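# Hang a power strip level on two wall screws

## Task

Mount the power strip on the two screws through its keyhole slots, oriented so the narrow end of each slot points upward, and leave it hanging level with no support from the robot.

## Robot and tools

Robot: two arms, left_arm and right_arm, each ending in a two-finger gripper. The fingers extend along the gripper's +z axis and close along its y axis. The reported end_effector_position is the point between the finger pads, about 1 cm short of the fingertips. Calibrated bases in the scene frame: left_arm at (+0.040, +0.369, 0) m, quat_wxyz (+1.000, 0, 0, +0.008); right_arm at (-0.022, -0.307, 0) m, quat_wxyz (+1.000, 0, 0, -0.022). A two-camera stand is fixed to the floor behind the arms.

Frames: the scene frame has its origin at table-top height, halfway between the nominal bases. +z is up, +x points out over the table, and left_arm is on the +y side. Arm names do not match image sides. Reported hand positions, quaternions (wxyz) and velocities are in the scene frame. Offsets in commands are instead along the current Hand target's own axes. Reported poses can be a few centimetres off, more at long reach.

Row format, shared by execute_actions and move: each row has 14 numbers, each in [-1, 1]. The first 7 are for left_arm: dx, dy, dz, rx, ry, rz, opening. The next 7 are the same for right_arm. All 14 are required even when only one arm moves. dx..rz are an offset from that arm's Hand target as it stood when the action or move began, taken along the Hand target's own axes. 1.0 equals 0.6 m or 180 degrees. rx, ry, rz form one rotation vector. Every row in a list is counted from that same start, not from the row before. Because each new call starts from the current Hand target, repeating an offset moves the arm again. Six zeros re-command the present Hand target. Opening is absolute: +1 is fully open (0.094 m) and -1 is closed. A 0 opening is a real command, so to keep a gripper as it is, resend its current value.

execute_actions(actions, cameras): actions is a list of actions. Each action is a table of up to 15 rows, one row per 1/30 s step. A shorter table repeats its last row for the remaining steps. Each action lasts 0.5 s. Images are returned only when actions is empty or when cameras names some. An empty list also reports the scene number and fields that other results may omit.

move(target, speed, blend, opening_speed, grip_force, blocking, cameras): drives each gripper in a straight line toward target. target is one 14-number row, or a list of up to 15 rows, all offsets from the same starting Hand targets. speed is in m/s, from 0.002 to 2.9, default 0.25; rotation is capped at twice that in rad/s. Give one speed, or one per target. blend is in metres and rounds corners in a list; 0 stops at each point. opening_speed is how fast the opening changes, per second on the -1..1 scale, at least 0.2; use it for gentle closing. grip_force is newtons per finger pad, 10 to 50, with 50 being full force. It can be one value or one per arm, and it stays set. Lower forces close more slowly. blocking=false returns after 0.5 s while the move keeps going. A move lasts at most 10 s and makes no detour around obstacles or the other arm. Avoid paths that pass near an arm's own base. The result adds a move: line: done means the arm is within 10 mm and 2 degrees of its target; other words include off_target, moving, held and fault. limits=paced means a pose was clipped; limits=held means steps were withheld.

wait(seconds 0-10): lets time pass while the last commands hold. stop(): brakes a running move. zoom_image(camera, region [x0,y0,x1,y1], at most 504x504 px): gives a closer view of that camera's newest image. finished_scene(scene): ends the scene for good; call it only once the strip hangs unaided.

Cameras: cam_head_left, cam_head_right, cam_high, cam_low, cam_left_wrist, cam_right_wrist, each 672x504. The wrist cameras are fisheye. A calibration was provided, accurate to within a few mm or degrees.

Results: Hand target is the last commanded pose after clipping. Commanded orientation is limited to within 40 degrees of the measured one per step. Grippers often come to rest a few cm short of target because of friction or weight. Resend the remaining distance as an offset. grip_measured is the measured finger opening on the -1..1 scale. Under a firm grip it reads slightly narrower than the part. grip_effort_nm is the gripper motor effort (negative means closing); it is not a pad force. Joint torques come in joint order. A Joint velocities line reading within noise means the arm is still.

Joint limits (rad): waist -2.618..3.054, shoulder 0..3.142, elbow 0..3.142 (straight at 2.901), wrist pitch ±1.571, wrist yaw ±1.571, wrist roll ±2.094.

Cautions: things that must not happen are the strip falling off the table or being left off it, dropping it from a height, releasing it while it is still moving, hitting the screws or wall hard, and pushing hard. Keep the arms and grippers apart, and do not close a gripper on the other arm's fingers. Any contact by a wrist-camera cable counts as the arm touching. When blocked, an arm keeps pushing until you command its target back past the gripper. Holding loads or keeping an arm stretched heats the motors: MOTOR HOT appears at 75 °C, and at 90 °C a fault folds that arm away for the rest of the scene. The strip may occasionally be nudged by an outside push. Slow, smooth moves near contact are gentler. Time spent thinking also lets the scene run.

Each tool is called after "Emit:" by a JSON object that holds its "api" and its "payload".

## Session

Emit:
{"api": "execute_actions", "payload": {"actions": []}}

Scene clock: 0.00 s.
left_arm: end_effector_position=(+0.2908, +0.2770, +0.1594) grip_measured=+1.000 grip_effort_nm=n/a end_effector_quat_wxyz=(+0.523, +0.129, +0.828, -0.155) | right_arm: end_effector_position=(+0.3082, -0.2465, +0.0952) grip_measured=+1.000 grip_effort_nm=n/a end_effector_quat_wxyz=(+0.368, +0.172, +0.883, -0.236)
Joint positions: left_arm=[-0.235 0.5 0.324 -0.25 0.204 -0.042 0.094] | right_arm=[0.647 1.615 0.934 -0.637 0.879 0.87 0.094]
Joint velocities: within noise
Joint torques (N m): no reading
Heat: left arm: 38 °C; right arm: 34 °C.
Hand target: left_arm +0.2921, +0.2764, +0.1685; +0.534, +0.130, +0.821, -0.156 | right_arm +0.3097, -0.2477, +0.1008; +0.375, +0.175, +0.878, -0.239
Tool commands: left_gripper/opening=+1.0 right_gripper/opening=+1.0
camera_calibration:
cam_left_wrist: T_world_to_cam=[[-0.387402, -0.92186, -0.00970419, 0.375152], [-0.868635, 0.368521, -0.331157, 0.195722], [0.308856, -0.119861, -0.943526, 0.209584], [0, 0, 0, 1]] pos_world=[0.250615, 0.298831, 0.266203]
cam_right_wrist: T_world_to_cam=[[-0.499992, -0.848069, 0.175461, -0.065488], [-0.865549, 0.482599, -0.133877, 0.39658], [0.0288596, -0.218808, -0.975341, 0.146939], [0, 0, 0, 1]] pos_world=[0.306275, -0.214776, 0.2079]

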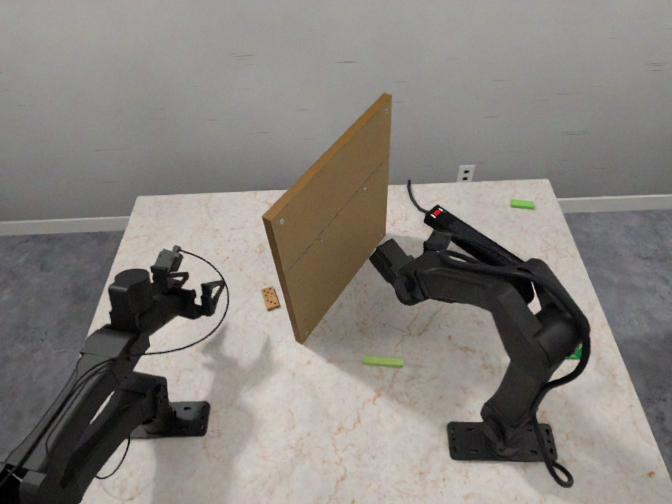

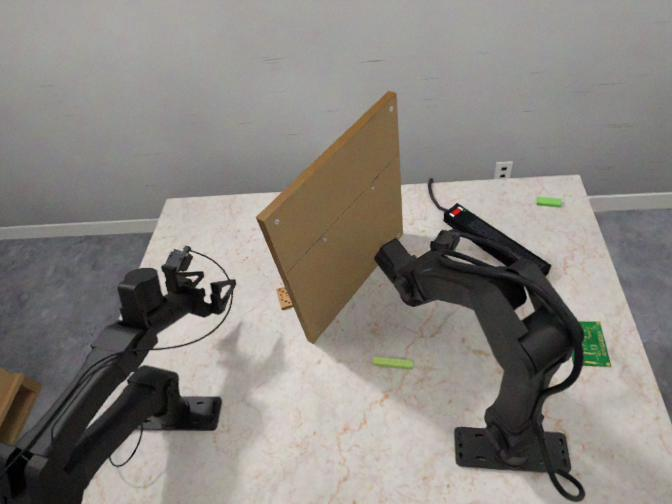

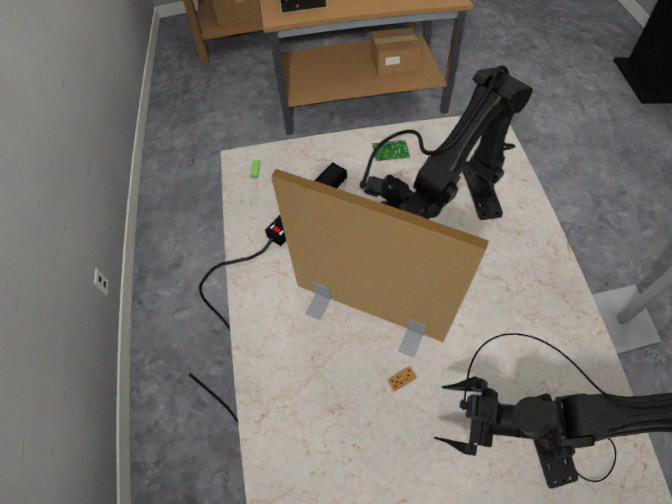

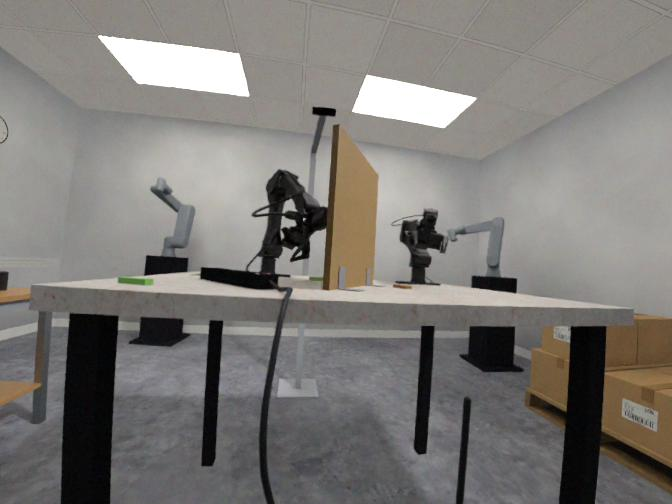

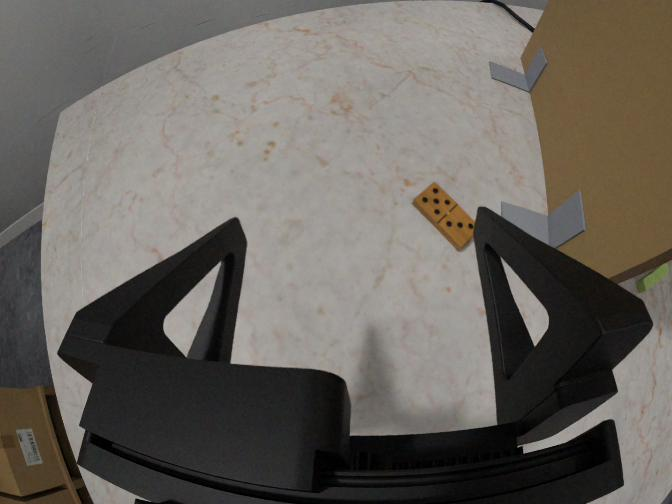

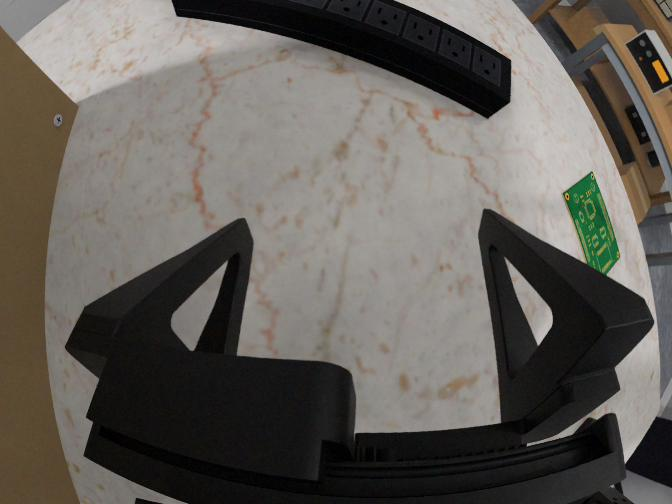

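Emit:
{"api": "zoom_image", "payload": {"camera": "cam_head_left", "region": [250, 80, 450, 350]}}

Emit:
{"api": "zoom_image", "payload": {"camera": "cam_head_right", "region": [250, 80, 450, 350]}}

Emit:
{"api": "zoom_image", "payload": {"camera": "cam_head_right", "region": [400, 160, 600, 300]}}

Emit:
{"api": "zoom_image", "payload": {"camera": "cam_high", "region": [220, 120, 500, 360]}}

Emit:
{"api": "zoom_image", "payload": {"camera": "cam_right_wrist", "region": [160, 0, 530, 140]}}

Scaled by 1.867 from the camera's 672x504 image, which has a finer 960x720 frame.

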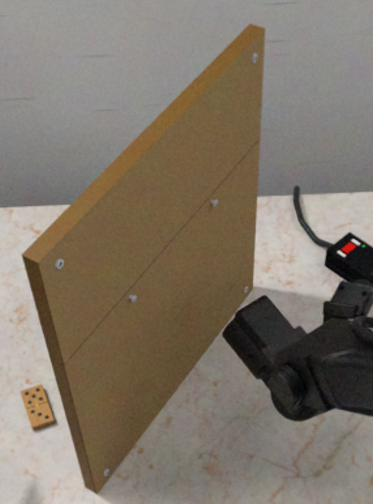

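Scaled by 1.867 from the camera's 672x504 image, which has a finer 960x720 frame.

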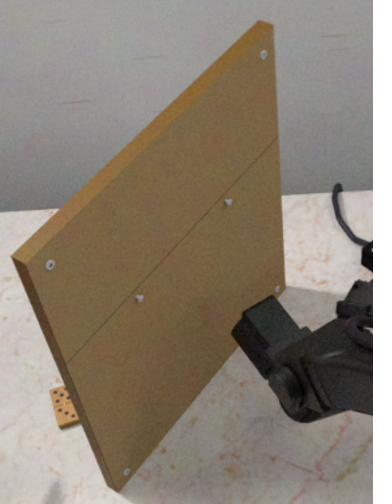

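Scaled by 2.520 from the camera's 672x504 image, which has a finer 960x720 frame.

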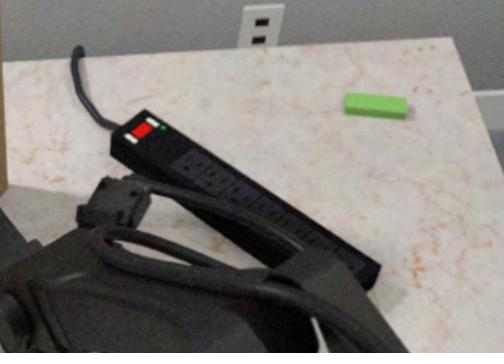

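Scaled by 1.800 from the camera's 672x504 image, which has a finer 960x720 frame.

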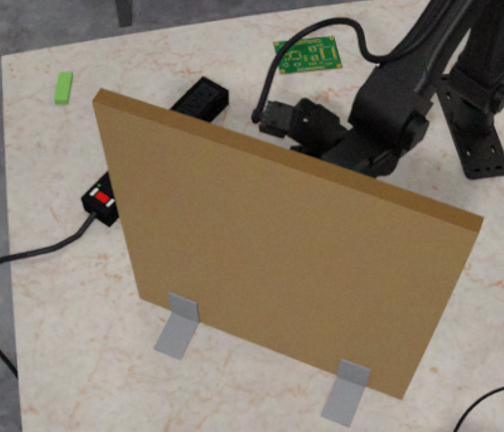

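Scaled by 1.362 from the camera's 672x504 image, which has a finer 960x720 frame.

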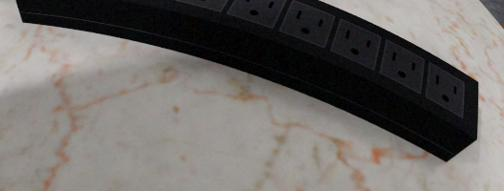

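Emit:
{"api": "move", "payload": {"target": [0,0,0,0,0,0,1,-0.267,-0.028,0.234,-0.2566,0.175,-0.354,1], "speed": 0.25, "cameras": ["cam_head_left","cam_head_right","cam_right_wrist","cam_high"]}}

Scene clock: 95.67 s.
left_arm: end_effector_position=(+0.2908, +0.2770, +0.1594) grip_measured=+1.000 grip_effort_nm=-0.01 end_effector_quat_wxyz=(+0.523, +0.129, +0.828, -0.155) | right_arm: end_effector_position=(+0.4875, -0.3597, +0.1501) grip_measured=+1.000 grip_effort_nm=-0.02 end_effector_quat_wxyz=(+0.101, -0.389, +0.914, -0.061)
Joint positions: left_arm=[-0.235 0.5 0.324 -0.25 0.204 -0.042 0.094] | right_arm=[-0.059 2.473 2.69 -1.55 0.009 -0.908 0.094]
Joint velocities: left_arm=[within noise] | right_arm=[-0.002 -0.017 0.002 -0.007 0.007 -0.154 0]
Joint torques (N m): left_arm=[-0.02 0.91 6.87 2.11 0.09 -0.01] | right_arm=[-0.23 -10.88 8.27 0.37 -0.14 -0.07]
Heat: left arm: 39 °C; right arm: 37 °C.
Hand target: left_arm +0.2921, +0.2764, +0.1685; +0.534, +0.130, +0.821, -0.156 | right_arm +0.4876, -0.3596, +0.1398; +0.000, -0.394, +0.919, +0.000
Off the commanded pose: left_arm 0.009 m, 1 deg | right_arm 0.010 m, 14 deg.
joint sent to its limit (right arm) — joint 4 (wrist pitch), lower limit. The joint targets are off in orientation, not in position.
move: off_target (right_arm)
camera_calibration:
cam_right_wrist: T_world_to_cam=[[0.644202, -0.756932, 0.109813, -0.596606], [-0.675486, -0.495687, 0.545905, 0.0671576], [-0.35878, -0.42585, -0.830619, 0.263397], [0, 0, 0, 1]] pos_world=[0.5242, -0.306133, 0.247636]
Images, in order (width x height): cam_head_left 672x504, cam_head_right 672x504, cam_high 672x504, cam_right_wrist 672x504.

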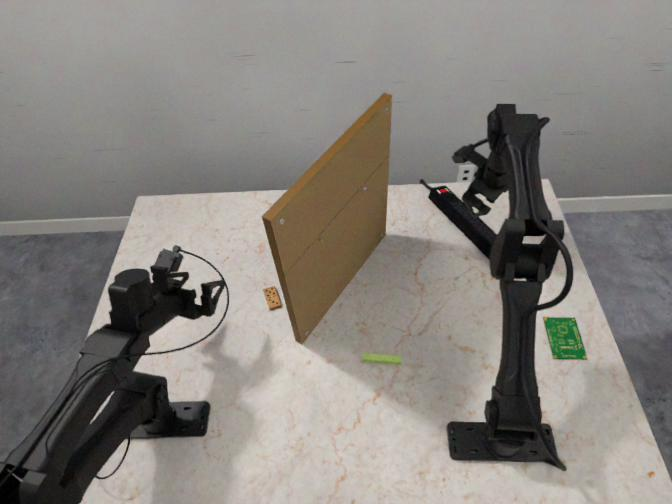

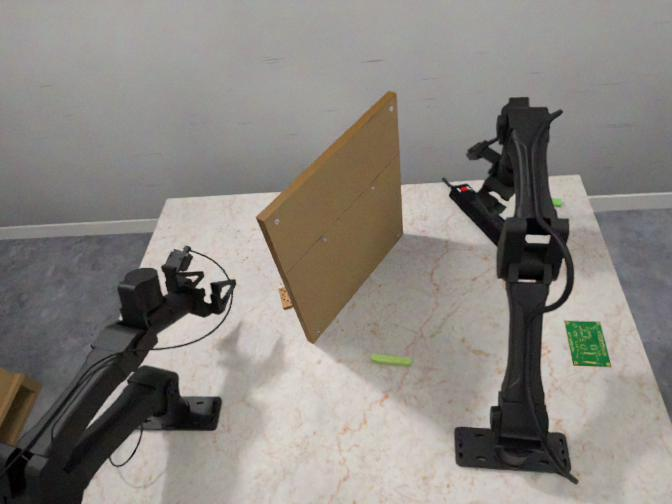

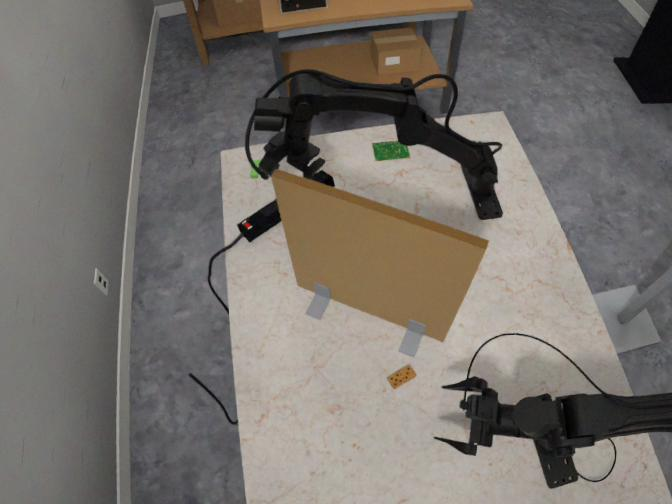

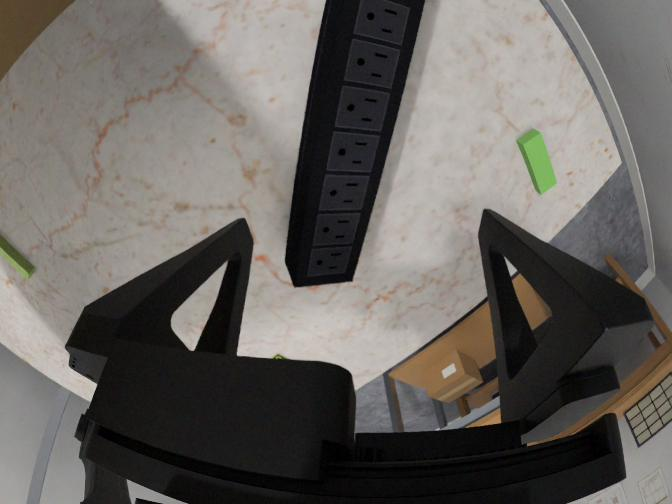

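Emit:
{"api": "wait", "payload": {"seconds": 0.5, "cameras": ["cam_head_left","cam_head_right","cam_right_wrist","cam_high"]}}

Emit:
{"api": "zoom_image", "payload": {"camera": "cam_head_left", "region": [400, 160, 540, 300]}}

Emit:
{"api": "zoom_image", "payload": {"camera": "cam_high", "region": [220, 140, 360, 280]}}

Scene clock: 113.57 s.
left_arm: end_effector_position=(+0.2908, +0.2770, +0.1594) grip_measured=+1.000 grip_effort_nm=-0.01 end_effector_quat_wxyz=(+0.523, +0.129, +0.828, -0.155) | right_arm: end_effector_position=(+0.4875, -0.3597, +0.1501) grip_measured=+1.000 grip_effort_nm=-0.02 end_effector_quat_wxyz=(+0.101, -0.389, +0.914, -0.061)
Joint positions: left_arm=[-0.235 0.5 0.324 -0.25 0.204 -0.042 0.094] | right_arm=[-0.059 2.473 2.69 -1.55 0.009 -0.909 0.094]
Joint torques (N m): left_arm=[0.03 0.85 6.91 2.1 0.04 -0.01] | right_arm=[-0.17 -10.73 8.23 0.41 -0.15 -0.03]
Heat: left arm: 39 °C; right arm: 38 °C.
Hand target: left_arm +0.2921, +0.2764, +0.1685; +0.534, +0.130, +0.821, -0.156 | right_arm +0.4876, -0.3596, +0.1398; +0.001, -0.394, +0.919, +0.000
Tool commands: left_gripper/opening=+1.0 right_gripper/opening=+1.0
Off the commanded pose: left_arm 0.009 m, 1 deg | right_arm 0.010 m, 14 deg.
wait: 0.50 s; at rest from the start
camera_calibration:
cam_right_wrist: T_world_to_cam=[[0.644504, -0.756664, 0.109884, -0.596702], [-0.675289, -0.495907, 0.54595, 0.0669763], [-0.358608, -0.42607, -0.830581, 0.263231], [0, 0, 0, 1]] pos_world=[0.524202, -0.306134, 0.247637]
Images, in order (width x height): cam_head_left 672x504, cam_head_right 672x504, cam_high 672x504, cam_right_wrist 672x504.

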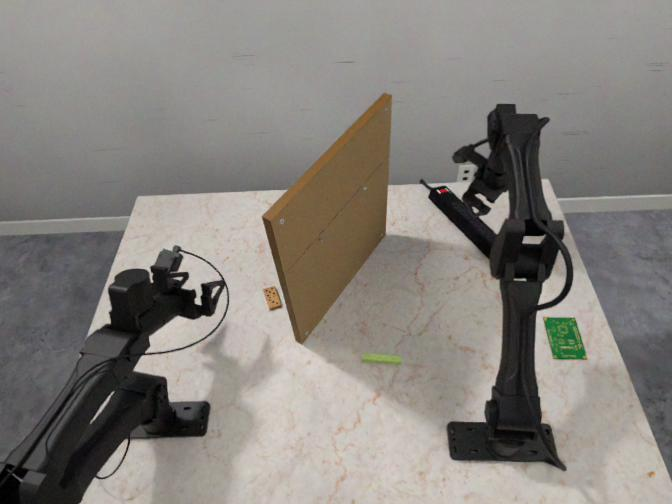

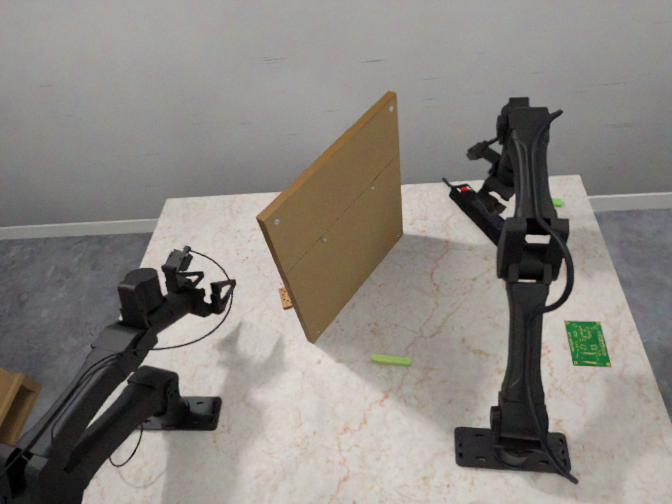

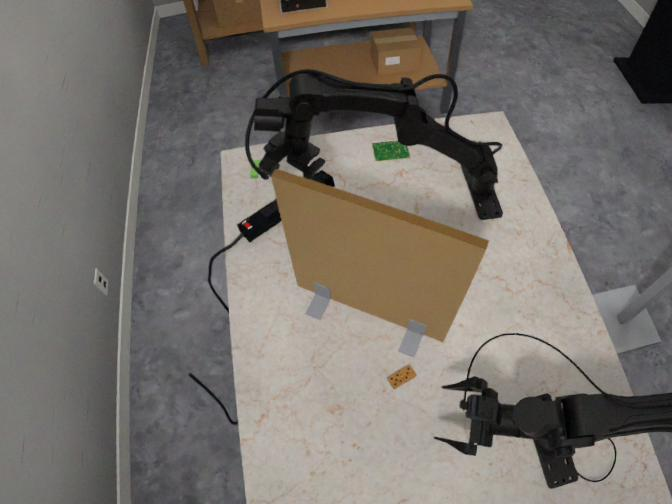

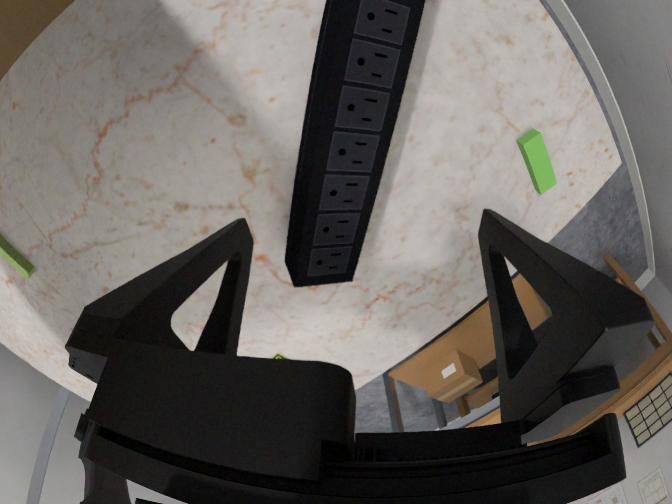

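Scaled by 3.600 from the camera's 672x504 image, which has a finer 960x720 frame.

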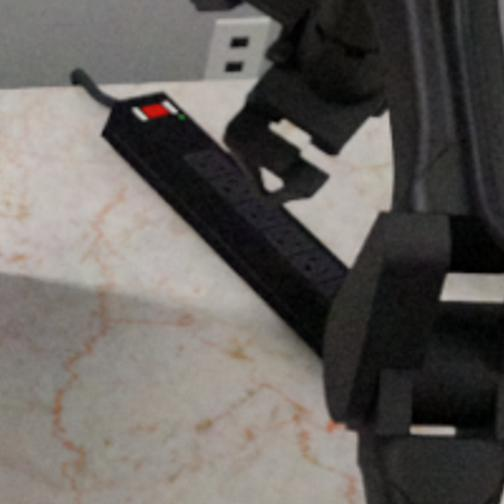

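Scaled by 3.600 from the camera's 672x504 image, which has a finer 960x720 frame.

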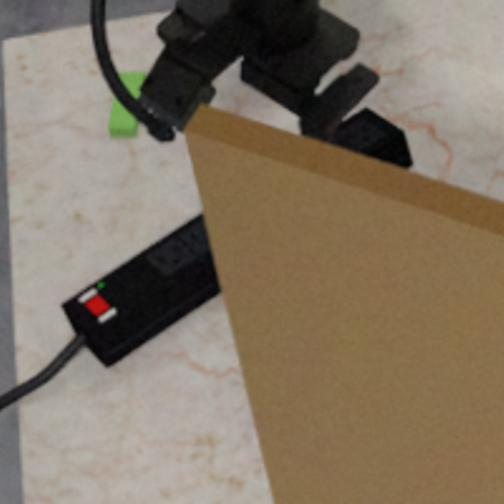

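Emit:
{"api": "move", "payload": {"target": [0,0,0,0,0,0,1,-0.026,-0.048,0.117,0,0,0.1,1], "speed": 0.2, "cameras": ["cam_head_left","cam_right_wrist","cam_high"]}}

Scene clock: 142.53 s.
left_arm: end_effector_position=(+0.2908, +0.2770, +0.1594) grip_measured=+1.000 grip_effort_nm=-0.01 end_effector_quat_wxyz=(+0.523, +0.129, +0.828, -0.155) | right_arm: end_effector_position=(+0.5124, -0.3643, +0.0773) grip_measured=+1.000 grip_effort_nm=-0.02 end_effector_quat_wxyz=(+0.081, -0.251, +0.964, -0.036)
Joint positions: left_arm=[-0.235 0.5 0.324 -0.25 0.204 -0.042 0.094] | right_arm=[-0.062 2.703 2.842 -1.532 0.009 -0.616 0.094]
Joint torques (N m): left_arm=[-0.05 0.87 6.91 2.09 0.04 0] | right_arm=[-0.68 -12.27 8.44 0.55 -0.15 0.06]
Heat: left arm: 39 °C; right arm: 38 °C.
Hand target: left_arm +0.2921, +0.2764, +0.1685; +0.534, +0.130, +0.821, -0.156 | right_arm +0.5193, -0.3681, +0.0696; +0.001, -0.245, +0.970, +0.000
Off the commanded pose: left_arm 0.009 m, 1 deg | right_arm 0.011 m, 10 deg.
elbow stopped short (right arm): the move would have taken joint 3 (elbow) straighter than the controller allows.
move: off_target (right_arm)
camera_calibration:
cam_right_wrist: T_world_to_cam=[[0.403696, -0.914469, 0.0278676, -0.536008], [-0.766944, -0.321649, 0.555283, 0.231014], [-0.498826, -0.245539, -0.831194, 0.347399], [0, 0, 0, 1]] pos_world=[0.566851, -0.330557, 0.175415]
Images, in order (width x height): cam_head_left 672x504, cam_high 672x504, cam_right_wrist 672x504.

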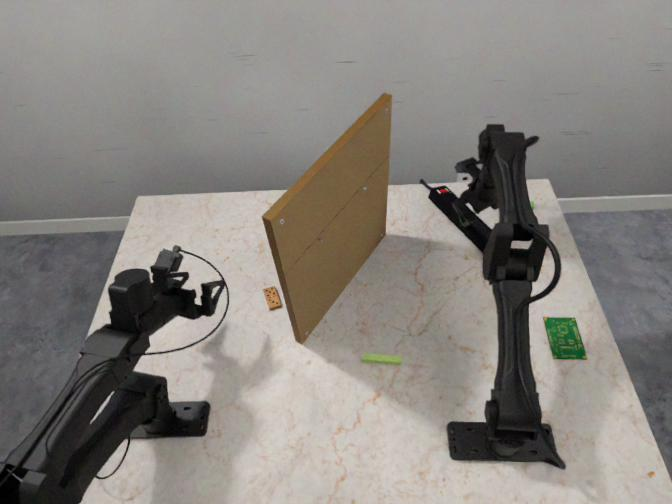

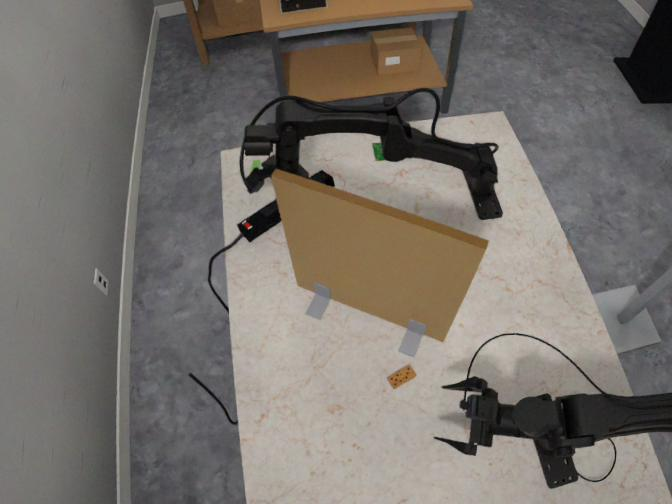

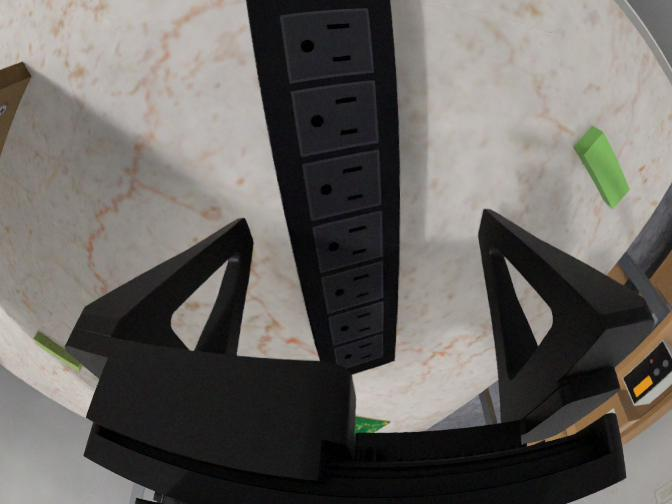

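Emit:
{"api": "move", "payload": {"target": [0,0,0,0,0,0,1,0.033,0,0.083,0,0,0,1], "speed": 0.12, "cameras": ["cam_head_left","cam_right_wrist"]}}

Scene clock: 153.40 s.
left_arm: end_effector_position=(+0.2908, +0.2770, +0.1594) grip_measured=+1.000 grip_effort_nm=-0.01 end_effector_quat_wxyz=(+0.523, +0.129, +0.828, -0.155) | right_arm: end_effector_position=(+0.5043, -0.3748, +0.0307) grip_measured=+1.000 grip_effort_nm=-0.02 end_effector_quat_wxyz=(+0.038, -0.245, +0.969, -0.018)
Joint positions: left_arm=[-0.235 0.5 0.324 -0.25 0.204 -0.042 0.094] | right_arm=[-0.085 2.794 2.842 -1.536 0.006 -0.625 0.094]
Joint torques (N m): left_arm=[-0.06 0.84 6.91 2.09 0.06 -0.02] | right_arm=[-0.49 -12.33 8.23 0.09 -0.15 -0.04]
Heat: left arm: 39 °C; right arm: 38 °C.
Hand target: left_arm +0.2921, +0.2764, +0.1685; +0.534, +0.130, +0.821, -0.156 | right_arm +0.5019, -0.3776, +0.0197; +0.000, -0.245, +0.970, +0.000
Off the commanded pose: left_arm 0.009 m, 1 deg | right_arm 0.011 m, 5 deg.
elbow stopped short (right arm): the move would have taken joint 3 (elbow) straighter than the controller allows.
move: off_target (right_arm)
camera_calibration:
cam_right_wrist: T_world_to_cam=[[0.39171, -0.919836, -0.0215609, -0.535535], [-0.716354, -0.319596, 0.620238, 0.220572], [-0.577408, -0.227509, -0.784117, 0.346846], [0, 0, 0, 1]] pos_world=[0.568054, -0.3432, 0.123614]
Images, in order (width x height): cam_head_left 672x504, cam_right_wrist 672x504.

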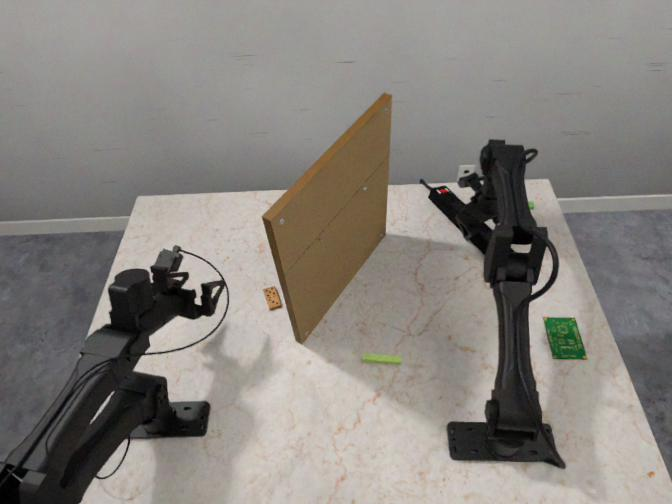

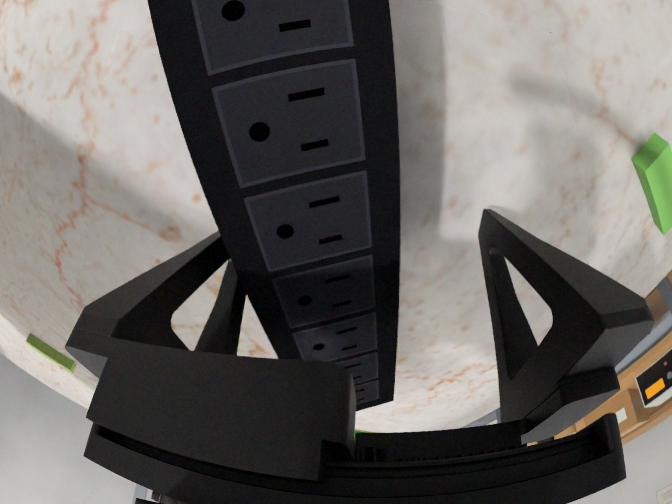

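Emit:
{"api": "move", "payload": {"target": [[0,0,0,0,0,0,1,0,0.02,0,0,0,0.03,1],[0,0,0,0,0,0,1,0,0.02,0,0,0,0.03,-0.35]], "speed": 0.1, "opening_speed": 0.7, "cameras": ["cam_head_left","cam_right_wrist"]}}

Scene clock: 166.50 s.
left_arm: end_effector_position=(+0.2908, +0.2770, +0.1594) grip_measured=+1.000 grip_effort_nm=-0.01 end_effector_quat_wxyz=(+0.523, +0.129, +0.828, -0.155) | right_arm: end_effector_position=(+0.4983, -0.3698, +0.0302) grip_measured=+0.207 grip_effort_nm=-1.05 end_effector_quat_wxyz=(+0.027, -0.199, +0.980, -0.009)
Joint positions: left_arm=[-0.235 0.5 0.324 -0.25 0.204 -0.042 0.094] | right_arm=[-0.079 2.794 2.842 -1.562 -0.001 -0.523 0.057]
Joint torques (N m): left_arm=[-0.05 0.85 6.89 2.1 0.05 0.01] | right_arm=[0.47 -13.09 6.67 0.13 0 0.06]
Heat: left arm: 39 °C; right arm: 37 °C.
Hand target: left_arm +0.2921, +0.2764, +0.1685; +0.534, +0.130, +0.821, -0.156 | right_arm +0.4961, -0.3670, +0.0197; +0.000, -0.199, +0.980, +0.000
Off the commanded pose: left_arm 0.009 m, 1 deg | right_arm 0.011 m, 3 deg.
joint sent to its limit (right arm) — joint 4 (wrist pitch), lower limit. The joint targets still meet the commanded pose.
move: off_target (right_arm); target 2's new opening was sent with right_arm's hand 0.013 m and 4 deg from that target
camera_calibration:
cam_right_wrist: T_world_to_cam=[[0.301499, -0.952356, -0.045998, -0.494843], [-0.728979, -0.26134, 0.632686, 0.245663], [-0.614564, -0.157222, -0.773041, 0.388366], [0, 0, 0, 1]] pos_world=[0.566953, -0.346006, 0.122034]
Images, in order (width x height): cam_head_left 672x504, cam_right_wrist 672x504.

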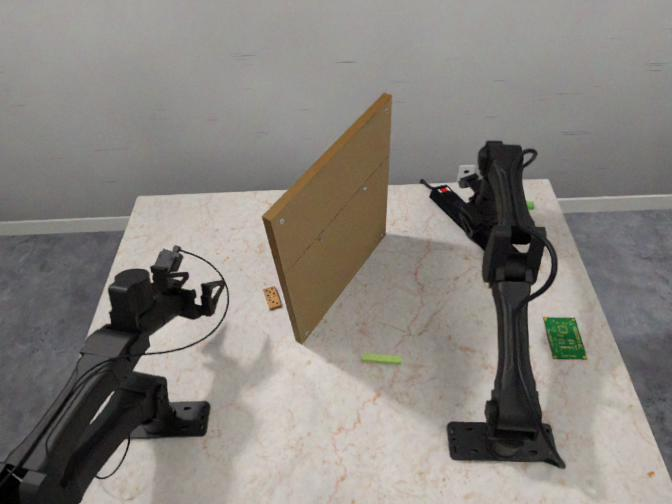

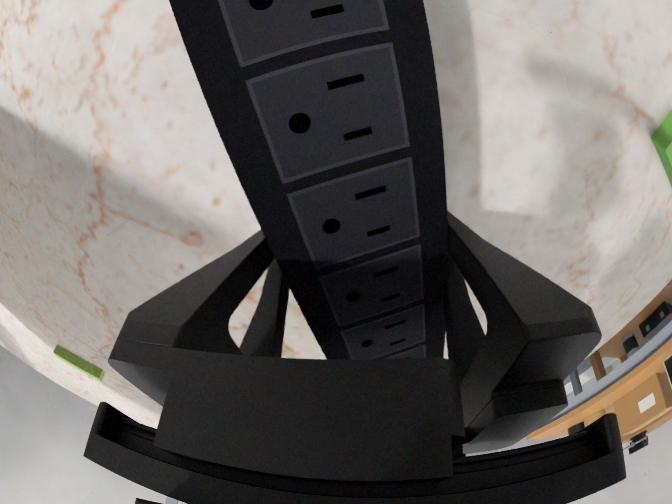

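Emit:
{"api": "move", "payload": {"target": [[0,0,0,0,0,0,1,0,0.02,-0.1,0,0,0,-0.35],[0,0,0,0,0,0,1,0.17,0.06,-0.2,0,0,0,-0.35]], "speed": 0.12, "blend": 0.02, "cameras": ["cam_head_left","cam_right_wrist","cam_low"]}}

Scene clock: 177.30 s.
left_arm: end_effector_position=(+0.2908, +0.2770, +0.1594) grip_measured=+1.000 grip_effort_nm=-0.01 end_effector_quat_wxyz=(+0.523, +0.129, +0.828, -0.155) | right_arm: end_effector_position=(+0.3906, -0.3721, +0.1188) grip_measured=+0.162 grip_effort_nm=-1.05 end_effector_quat_wxyz=(-0.022, -0.196, +0.980, +0.007)
Joint positions: left_arm=[-0.235 0.5 0.324 -0.25 0.204 -0.042 0.094] | right_arm=[-0.115 2.224 2.146 -1.538 0.003 -0.553 0.055]
Joint torques (N m): left_arm=[-0.01 0.9 6.83 2.1 0.06 -0.02] | right_arm=[-0.39 -16.38 6.04 0 -0.05 -0.1]
Heat: left arm: 39 °C; right arm: 37 °C.
Hand target: left_arm +0.2921, +0.2764, +0.1685; +0.534, +0.130, +0.821, -0.156 | right_arm +0.3881, -0.3737, +0.1396; +0.000, -0.199, +0.980, +0.000
Off the commanded pose: left_arm 0.009 m, 1 deg | right_arm 0.021 m, 3 deg.
move: off_target (right_arm)
camera_calibration:
cam_right_wrist: T_world_to_cam=[[0.289388, -0.953342, -0.0859829, -0.451416], [-0.662532, -0.264322, 0.700846, 0.0753364], [-0.690873, -0.14585, -0.708112, 0.416641], [0, 0, 0, 1]] pos_world=[0.468394, -0.349674, 0.203415]
Images, in order (width x height): cam_head_left 672x504, cam_low 672x504, cam_right_wrist 672x504.

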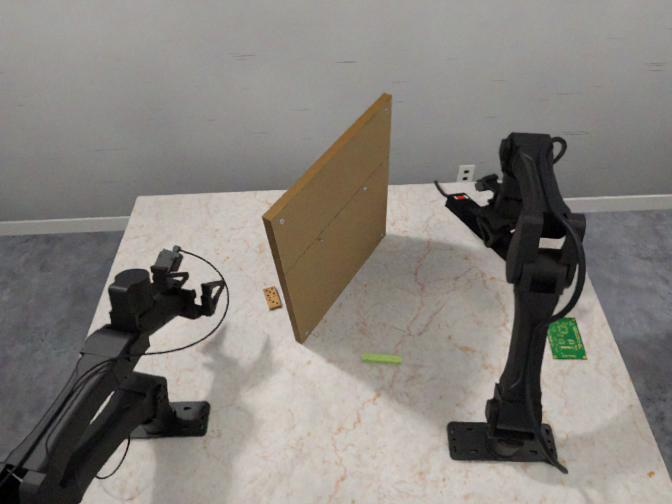

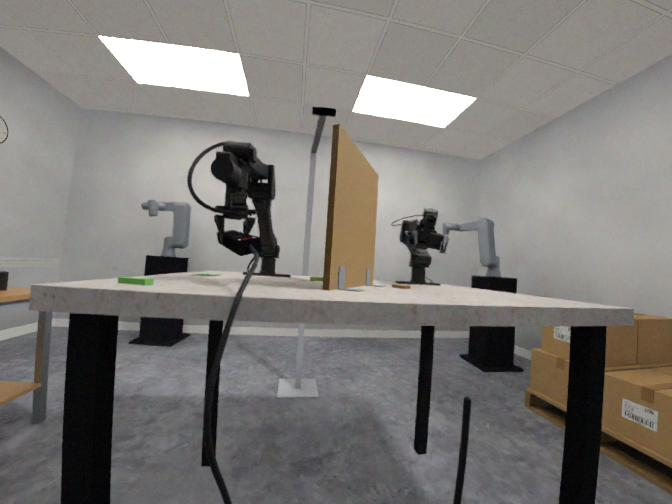

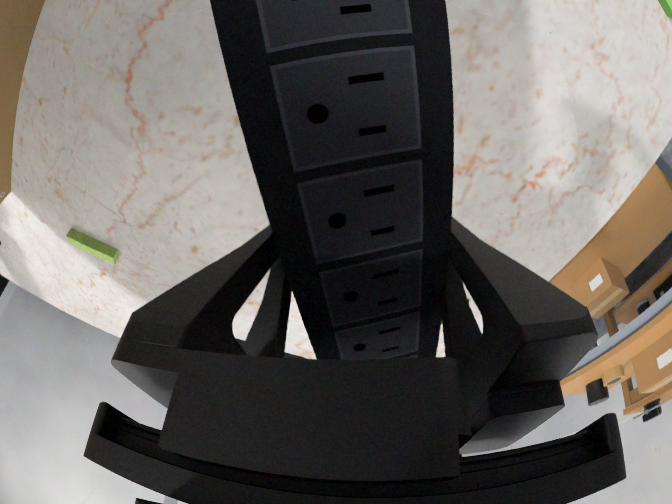

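Emit:
{"api": "move", "payload": {"target": [[0,0,0,0,0,0,1,0.091,0.118,-0.1,0.0706,-0.128,-0.128,-0.35],[0,0,0,0,0,0,1,0.083,0.35,-0.233,0.2825,-0.513,-0.513,-0.35]], "speed": 0.2, "blend": 0.03, "cameras": ["all"]}}

Scene clock: 229.20 s.
left_arm: end_effector_position=(+0.2908, +0.2770, +0.1594) grip_measured=+1.000 grip_effort_nm=-0.01 end_effector_quat_wxyz=(+0.523, +0.129, +0.828, -0.155) | right_arm: end_effector_position=(+0.2844, -0.2323, +0.2517) grip_measured=+0.056 grip_effort_nm=-1.05 end_effector_quat_wxyz=(+0.623, -0.673, +0.311, -0.249)
Joint positions: left_arm=[-0.235 0.5 0.324 -0.25 0.204 -0.042 0.094] | right_arm=[-0.234 0.951 0.511 0.245 -1.028 -1.685 0.05]
Joint torques (N m): left_arm=[-0.05 0.81 6.84 2.1 0.07 -0.01] | right_arm=[2.19 -2.19 8.46 2.4 -2.29 0.37]
Heat: left arm: 39 °C; right arm: 42 °C.
Hand target: left_arm +0.2921, +0.2764, +0.1685; +0.534, +0.130, +0.821, -0.156 | right_arm +0.2603, -0.1997, +0.2795; +0.675, -0.675, +0.210, -0.211
Off the commanded pose: left_arm 0.009 m, 1 deg | right_arm 0.049 m, 14 deg.
move: off_target (right_arm)
camera_calibration:
cam_left_wrist: T_world_to_cam=[[-0.387402, -0.92186, -0.00970419, 0.375152], [-0.868635, 0.368521, -0.331157, 0.195722], [0.308856, -0.119861, -0.943526, 0.209584], [0, 0, 0, 1]] pos_world=[0.250615, 0.298831, 0.266203]
cam_right_wrist: T_world_to_cam=[[0.223541, 0.00737095, 0.974667, -0.301046], [0.0178235, -0.999835, 0.00347345, -0.240089], [0.974531, 0.0165955, -0.223636, -0.100123], [0, 0, 0, 1]] pos_world=[0.169149, -0.236169, 0.271862]

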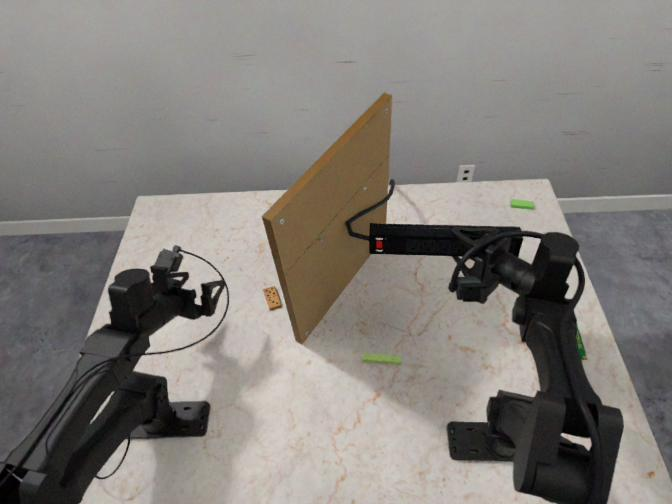

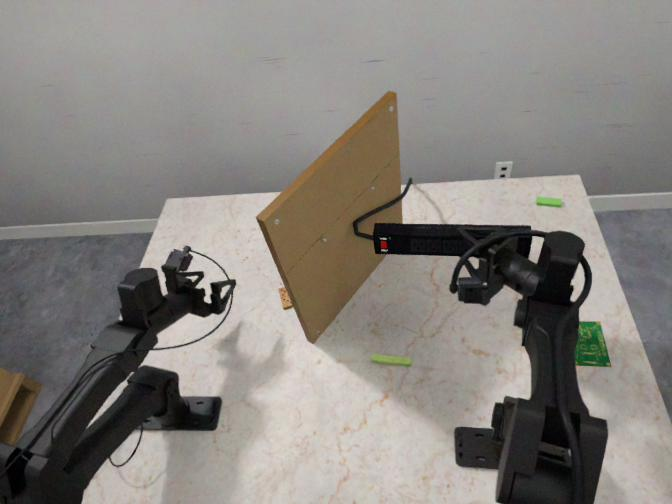

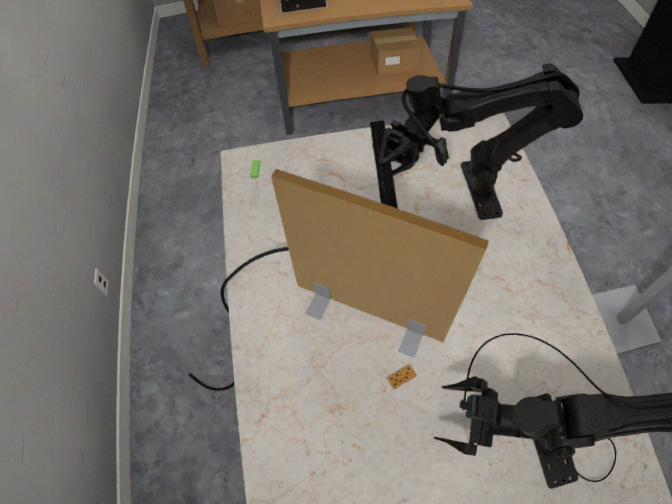

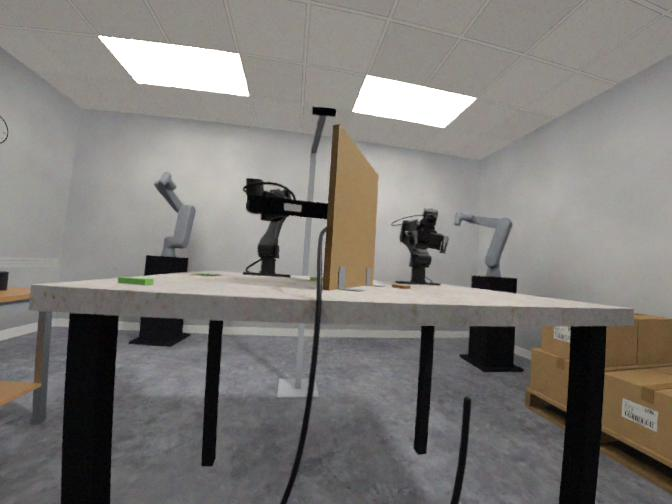

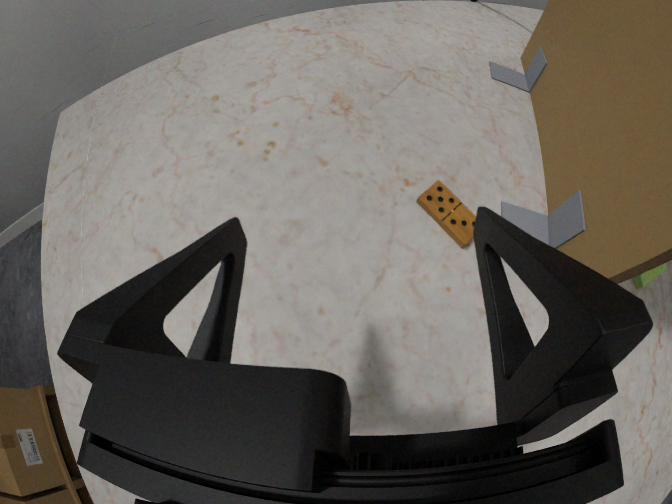

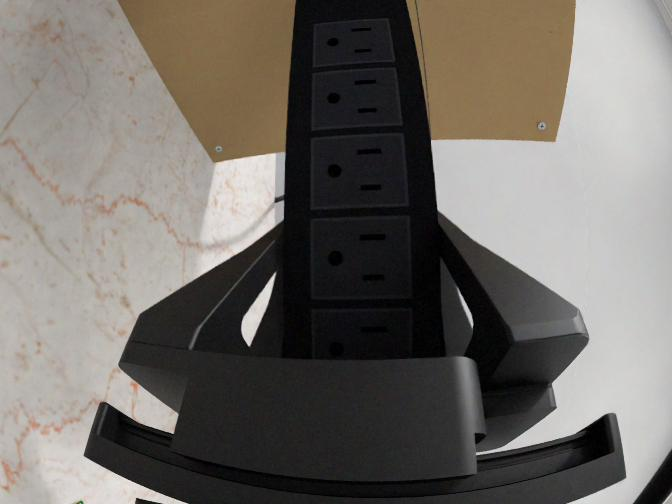

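Emit:
{"api": "move", "payload": {"target": [-0.105,-0.397,-0.193,0.3205,-0.1683,0.0562,1,-0.149,0,0.039,0,-0.194,0,-0.35], "speed": 0.15, "cameras": ["cam_head_left","cam_high","cam_left_wrist"]}}

Scene clock: 300.23 s.
left_arm: end_effector_position=(+0.1335, +0.1006, +0.2971) grip_measured=+1.000 grip_effort_nm=-0.02 end_effector_quat_wxyz=(+0.602, +0.389, +0.480, -0.506) | right_arm: end_effector_position=(+0.2139, -0.1345, +0.2614) grip_measured=+0.056 grip_effort_nm=-1.05 end_effector_quat_wxyz=(+0.697, -0.714, +0.063, -0.027)
Joint positions: left_arm=[-1.038 0.544 0.231 0.567 0.348 -0.107 0.094] | right_arm=[0.007 1.112 0.593 0.237 -1.476 -1.802 0.05]
Joint torques (N m): left_arm=[-0.46 1.29 5.38 2.19 0.06 0.04] | right_arm=[1.25 -2.37 10.84 1.19 -1.21 -0.1]
Heat: left arm: 39 °C; right arm: 38 °C.
Hand target: left_arm +0.1300, +0.1006, +0.2983; +0.604, +0.393, +0.470, -0.510 | right_arm +0.2001, -0.1296, +0.2793; +0.707, -0.707, -0.002, +0.001
Off the commanded pose: left_arm 0.004 m, 1 deg | right_arm 0.023 m, 8 deg.
joint sent to its limit (right arm) — joint 5 (wrist yaw), lower limit. The joint targets still meet the commanded pose.
move: off_target (right_arm)
camera_calibration:
cam_left_wrist: T_world_to_cam=[[-0.962391, -0.255493, -0.0923423, 0.18721], [-0.0641888, 0.544134, -0.836539, 0.194813], [0.263977, -0.79915, -0.54007, 0.321412], [0, 0, 0, 1]] pos_world=[0.107829, 0.198683, 0.353841]
Images, in order (width x height): cam_head_left 672x504, cam_high 672x504, cam_left_wrist 672x504.

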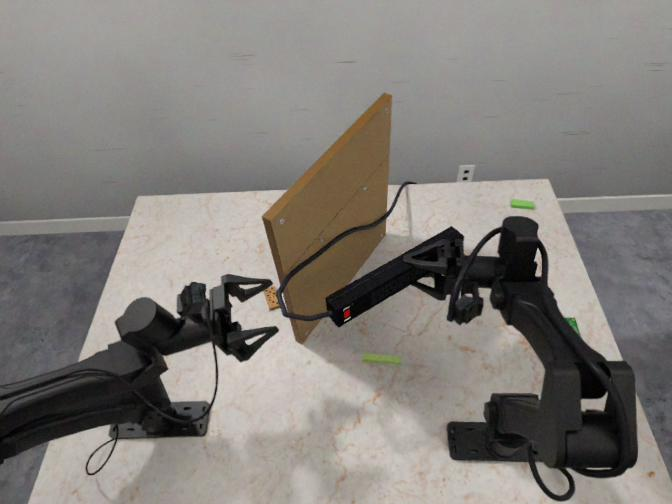

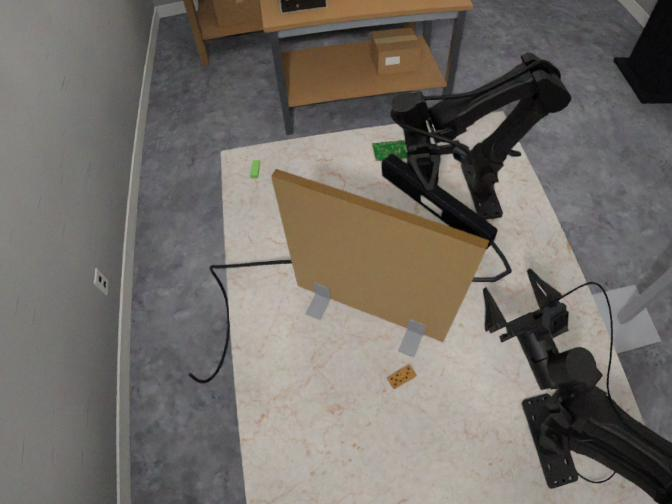

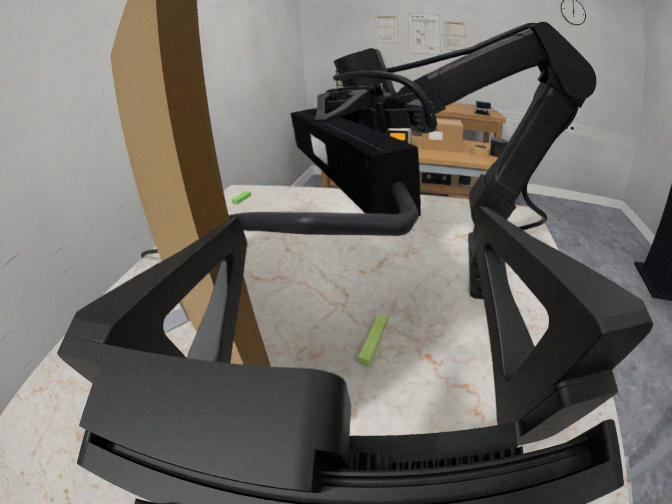

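Emit:
{"api": "zoom_image", "payload": {"camera": "cam_left_wrist", "region": [270, 80, 430, 220]}}

Emit:
{"api": "zoom_image", "payload": {"camera": "cam_high", "region": [370, 140, 510, 280]}}

Scaled by 3.150 from the camera's 672x504 image, which has a finer 960x720 frame.

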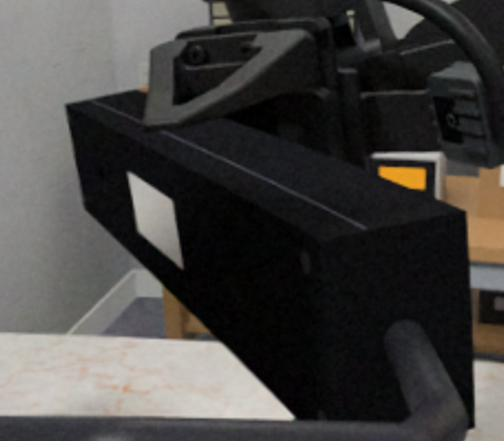

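Scaled by 3.600 from the camera's 672x504 image, which has a finer 960x720 frame.

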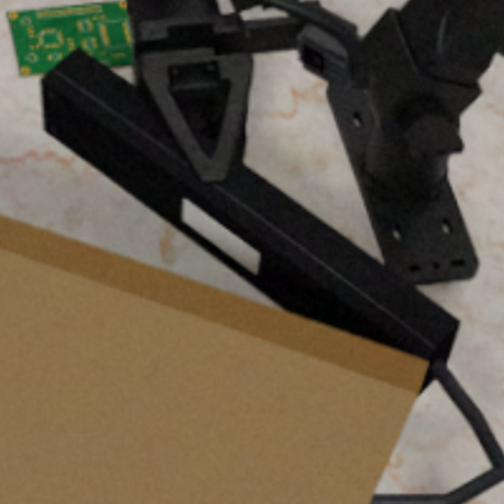

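Emit:
{"api": "zoom_image", "payload": {"camera": "cam_left_wrist", "region": [345, 145, 395, 215]}}

Emit:
{"api": "zoom_image", "payload": {"camera": "cam_left_wrist", "region": [285, 110, 325, 160]}}

Scaled by 7.200 from the camera's 672x504 image, which has a finer 960x720 frame.

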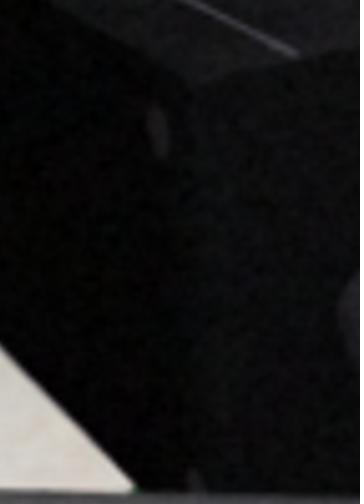

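Scaled by 10.080 from the camera's 672x504 image, which has a finer 960x720 frame.

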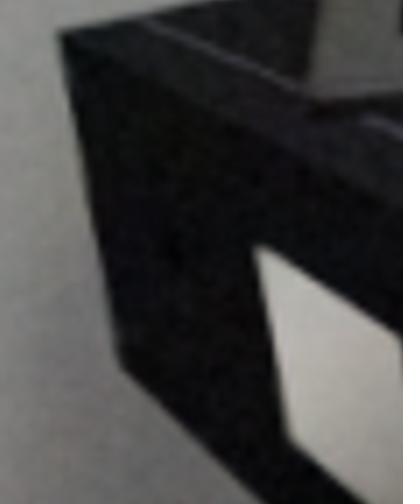

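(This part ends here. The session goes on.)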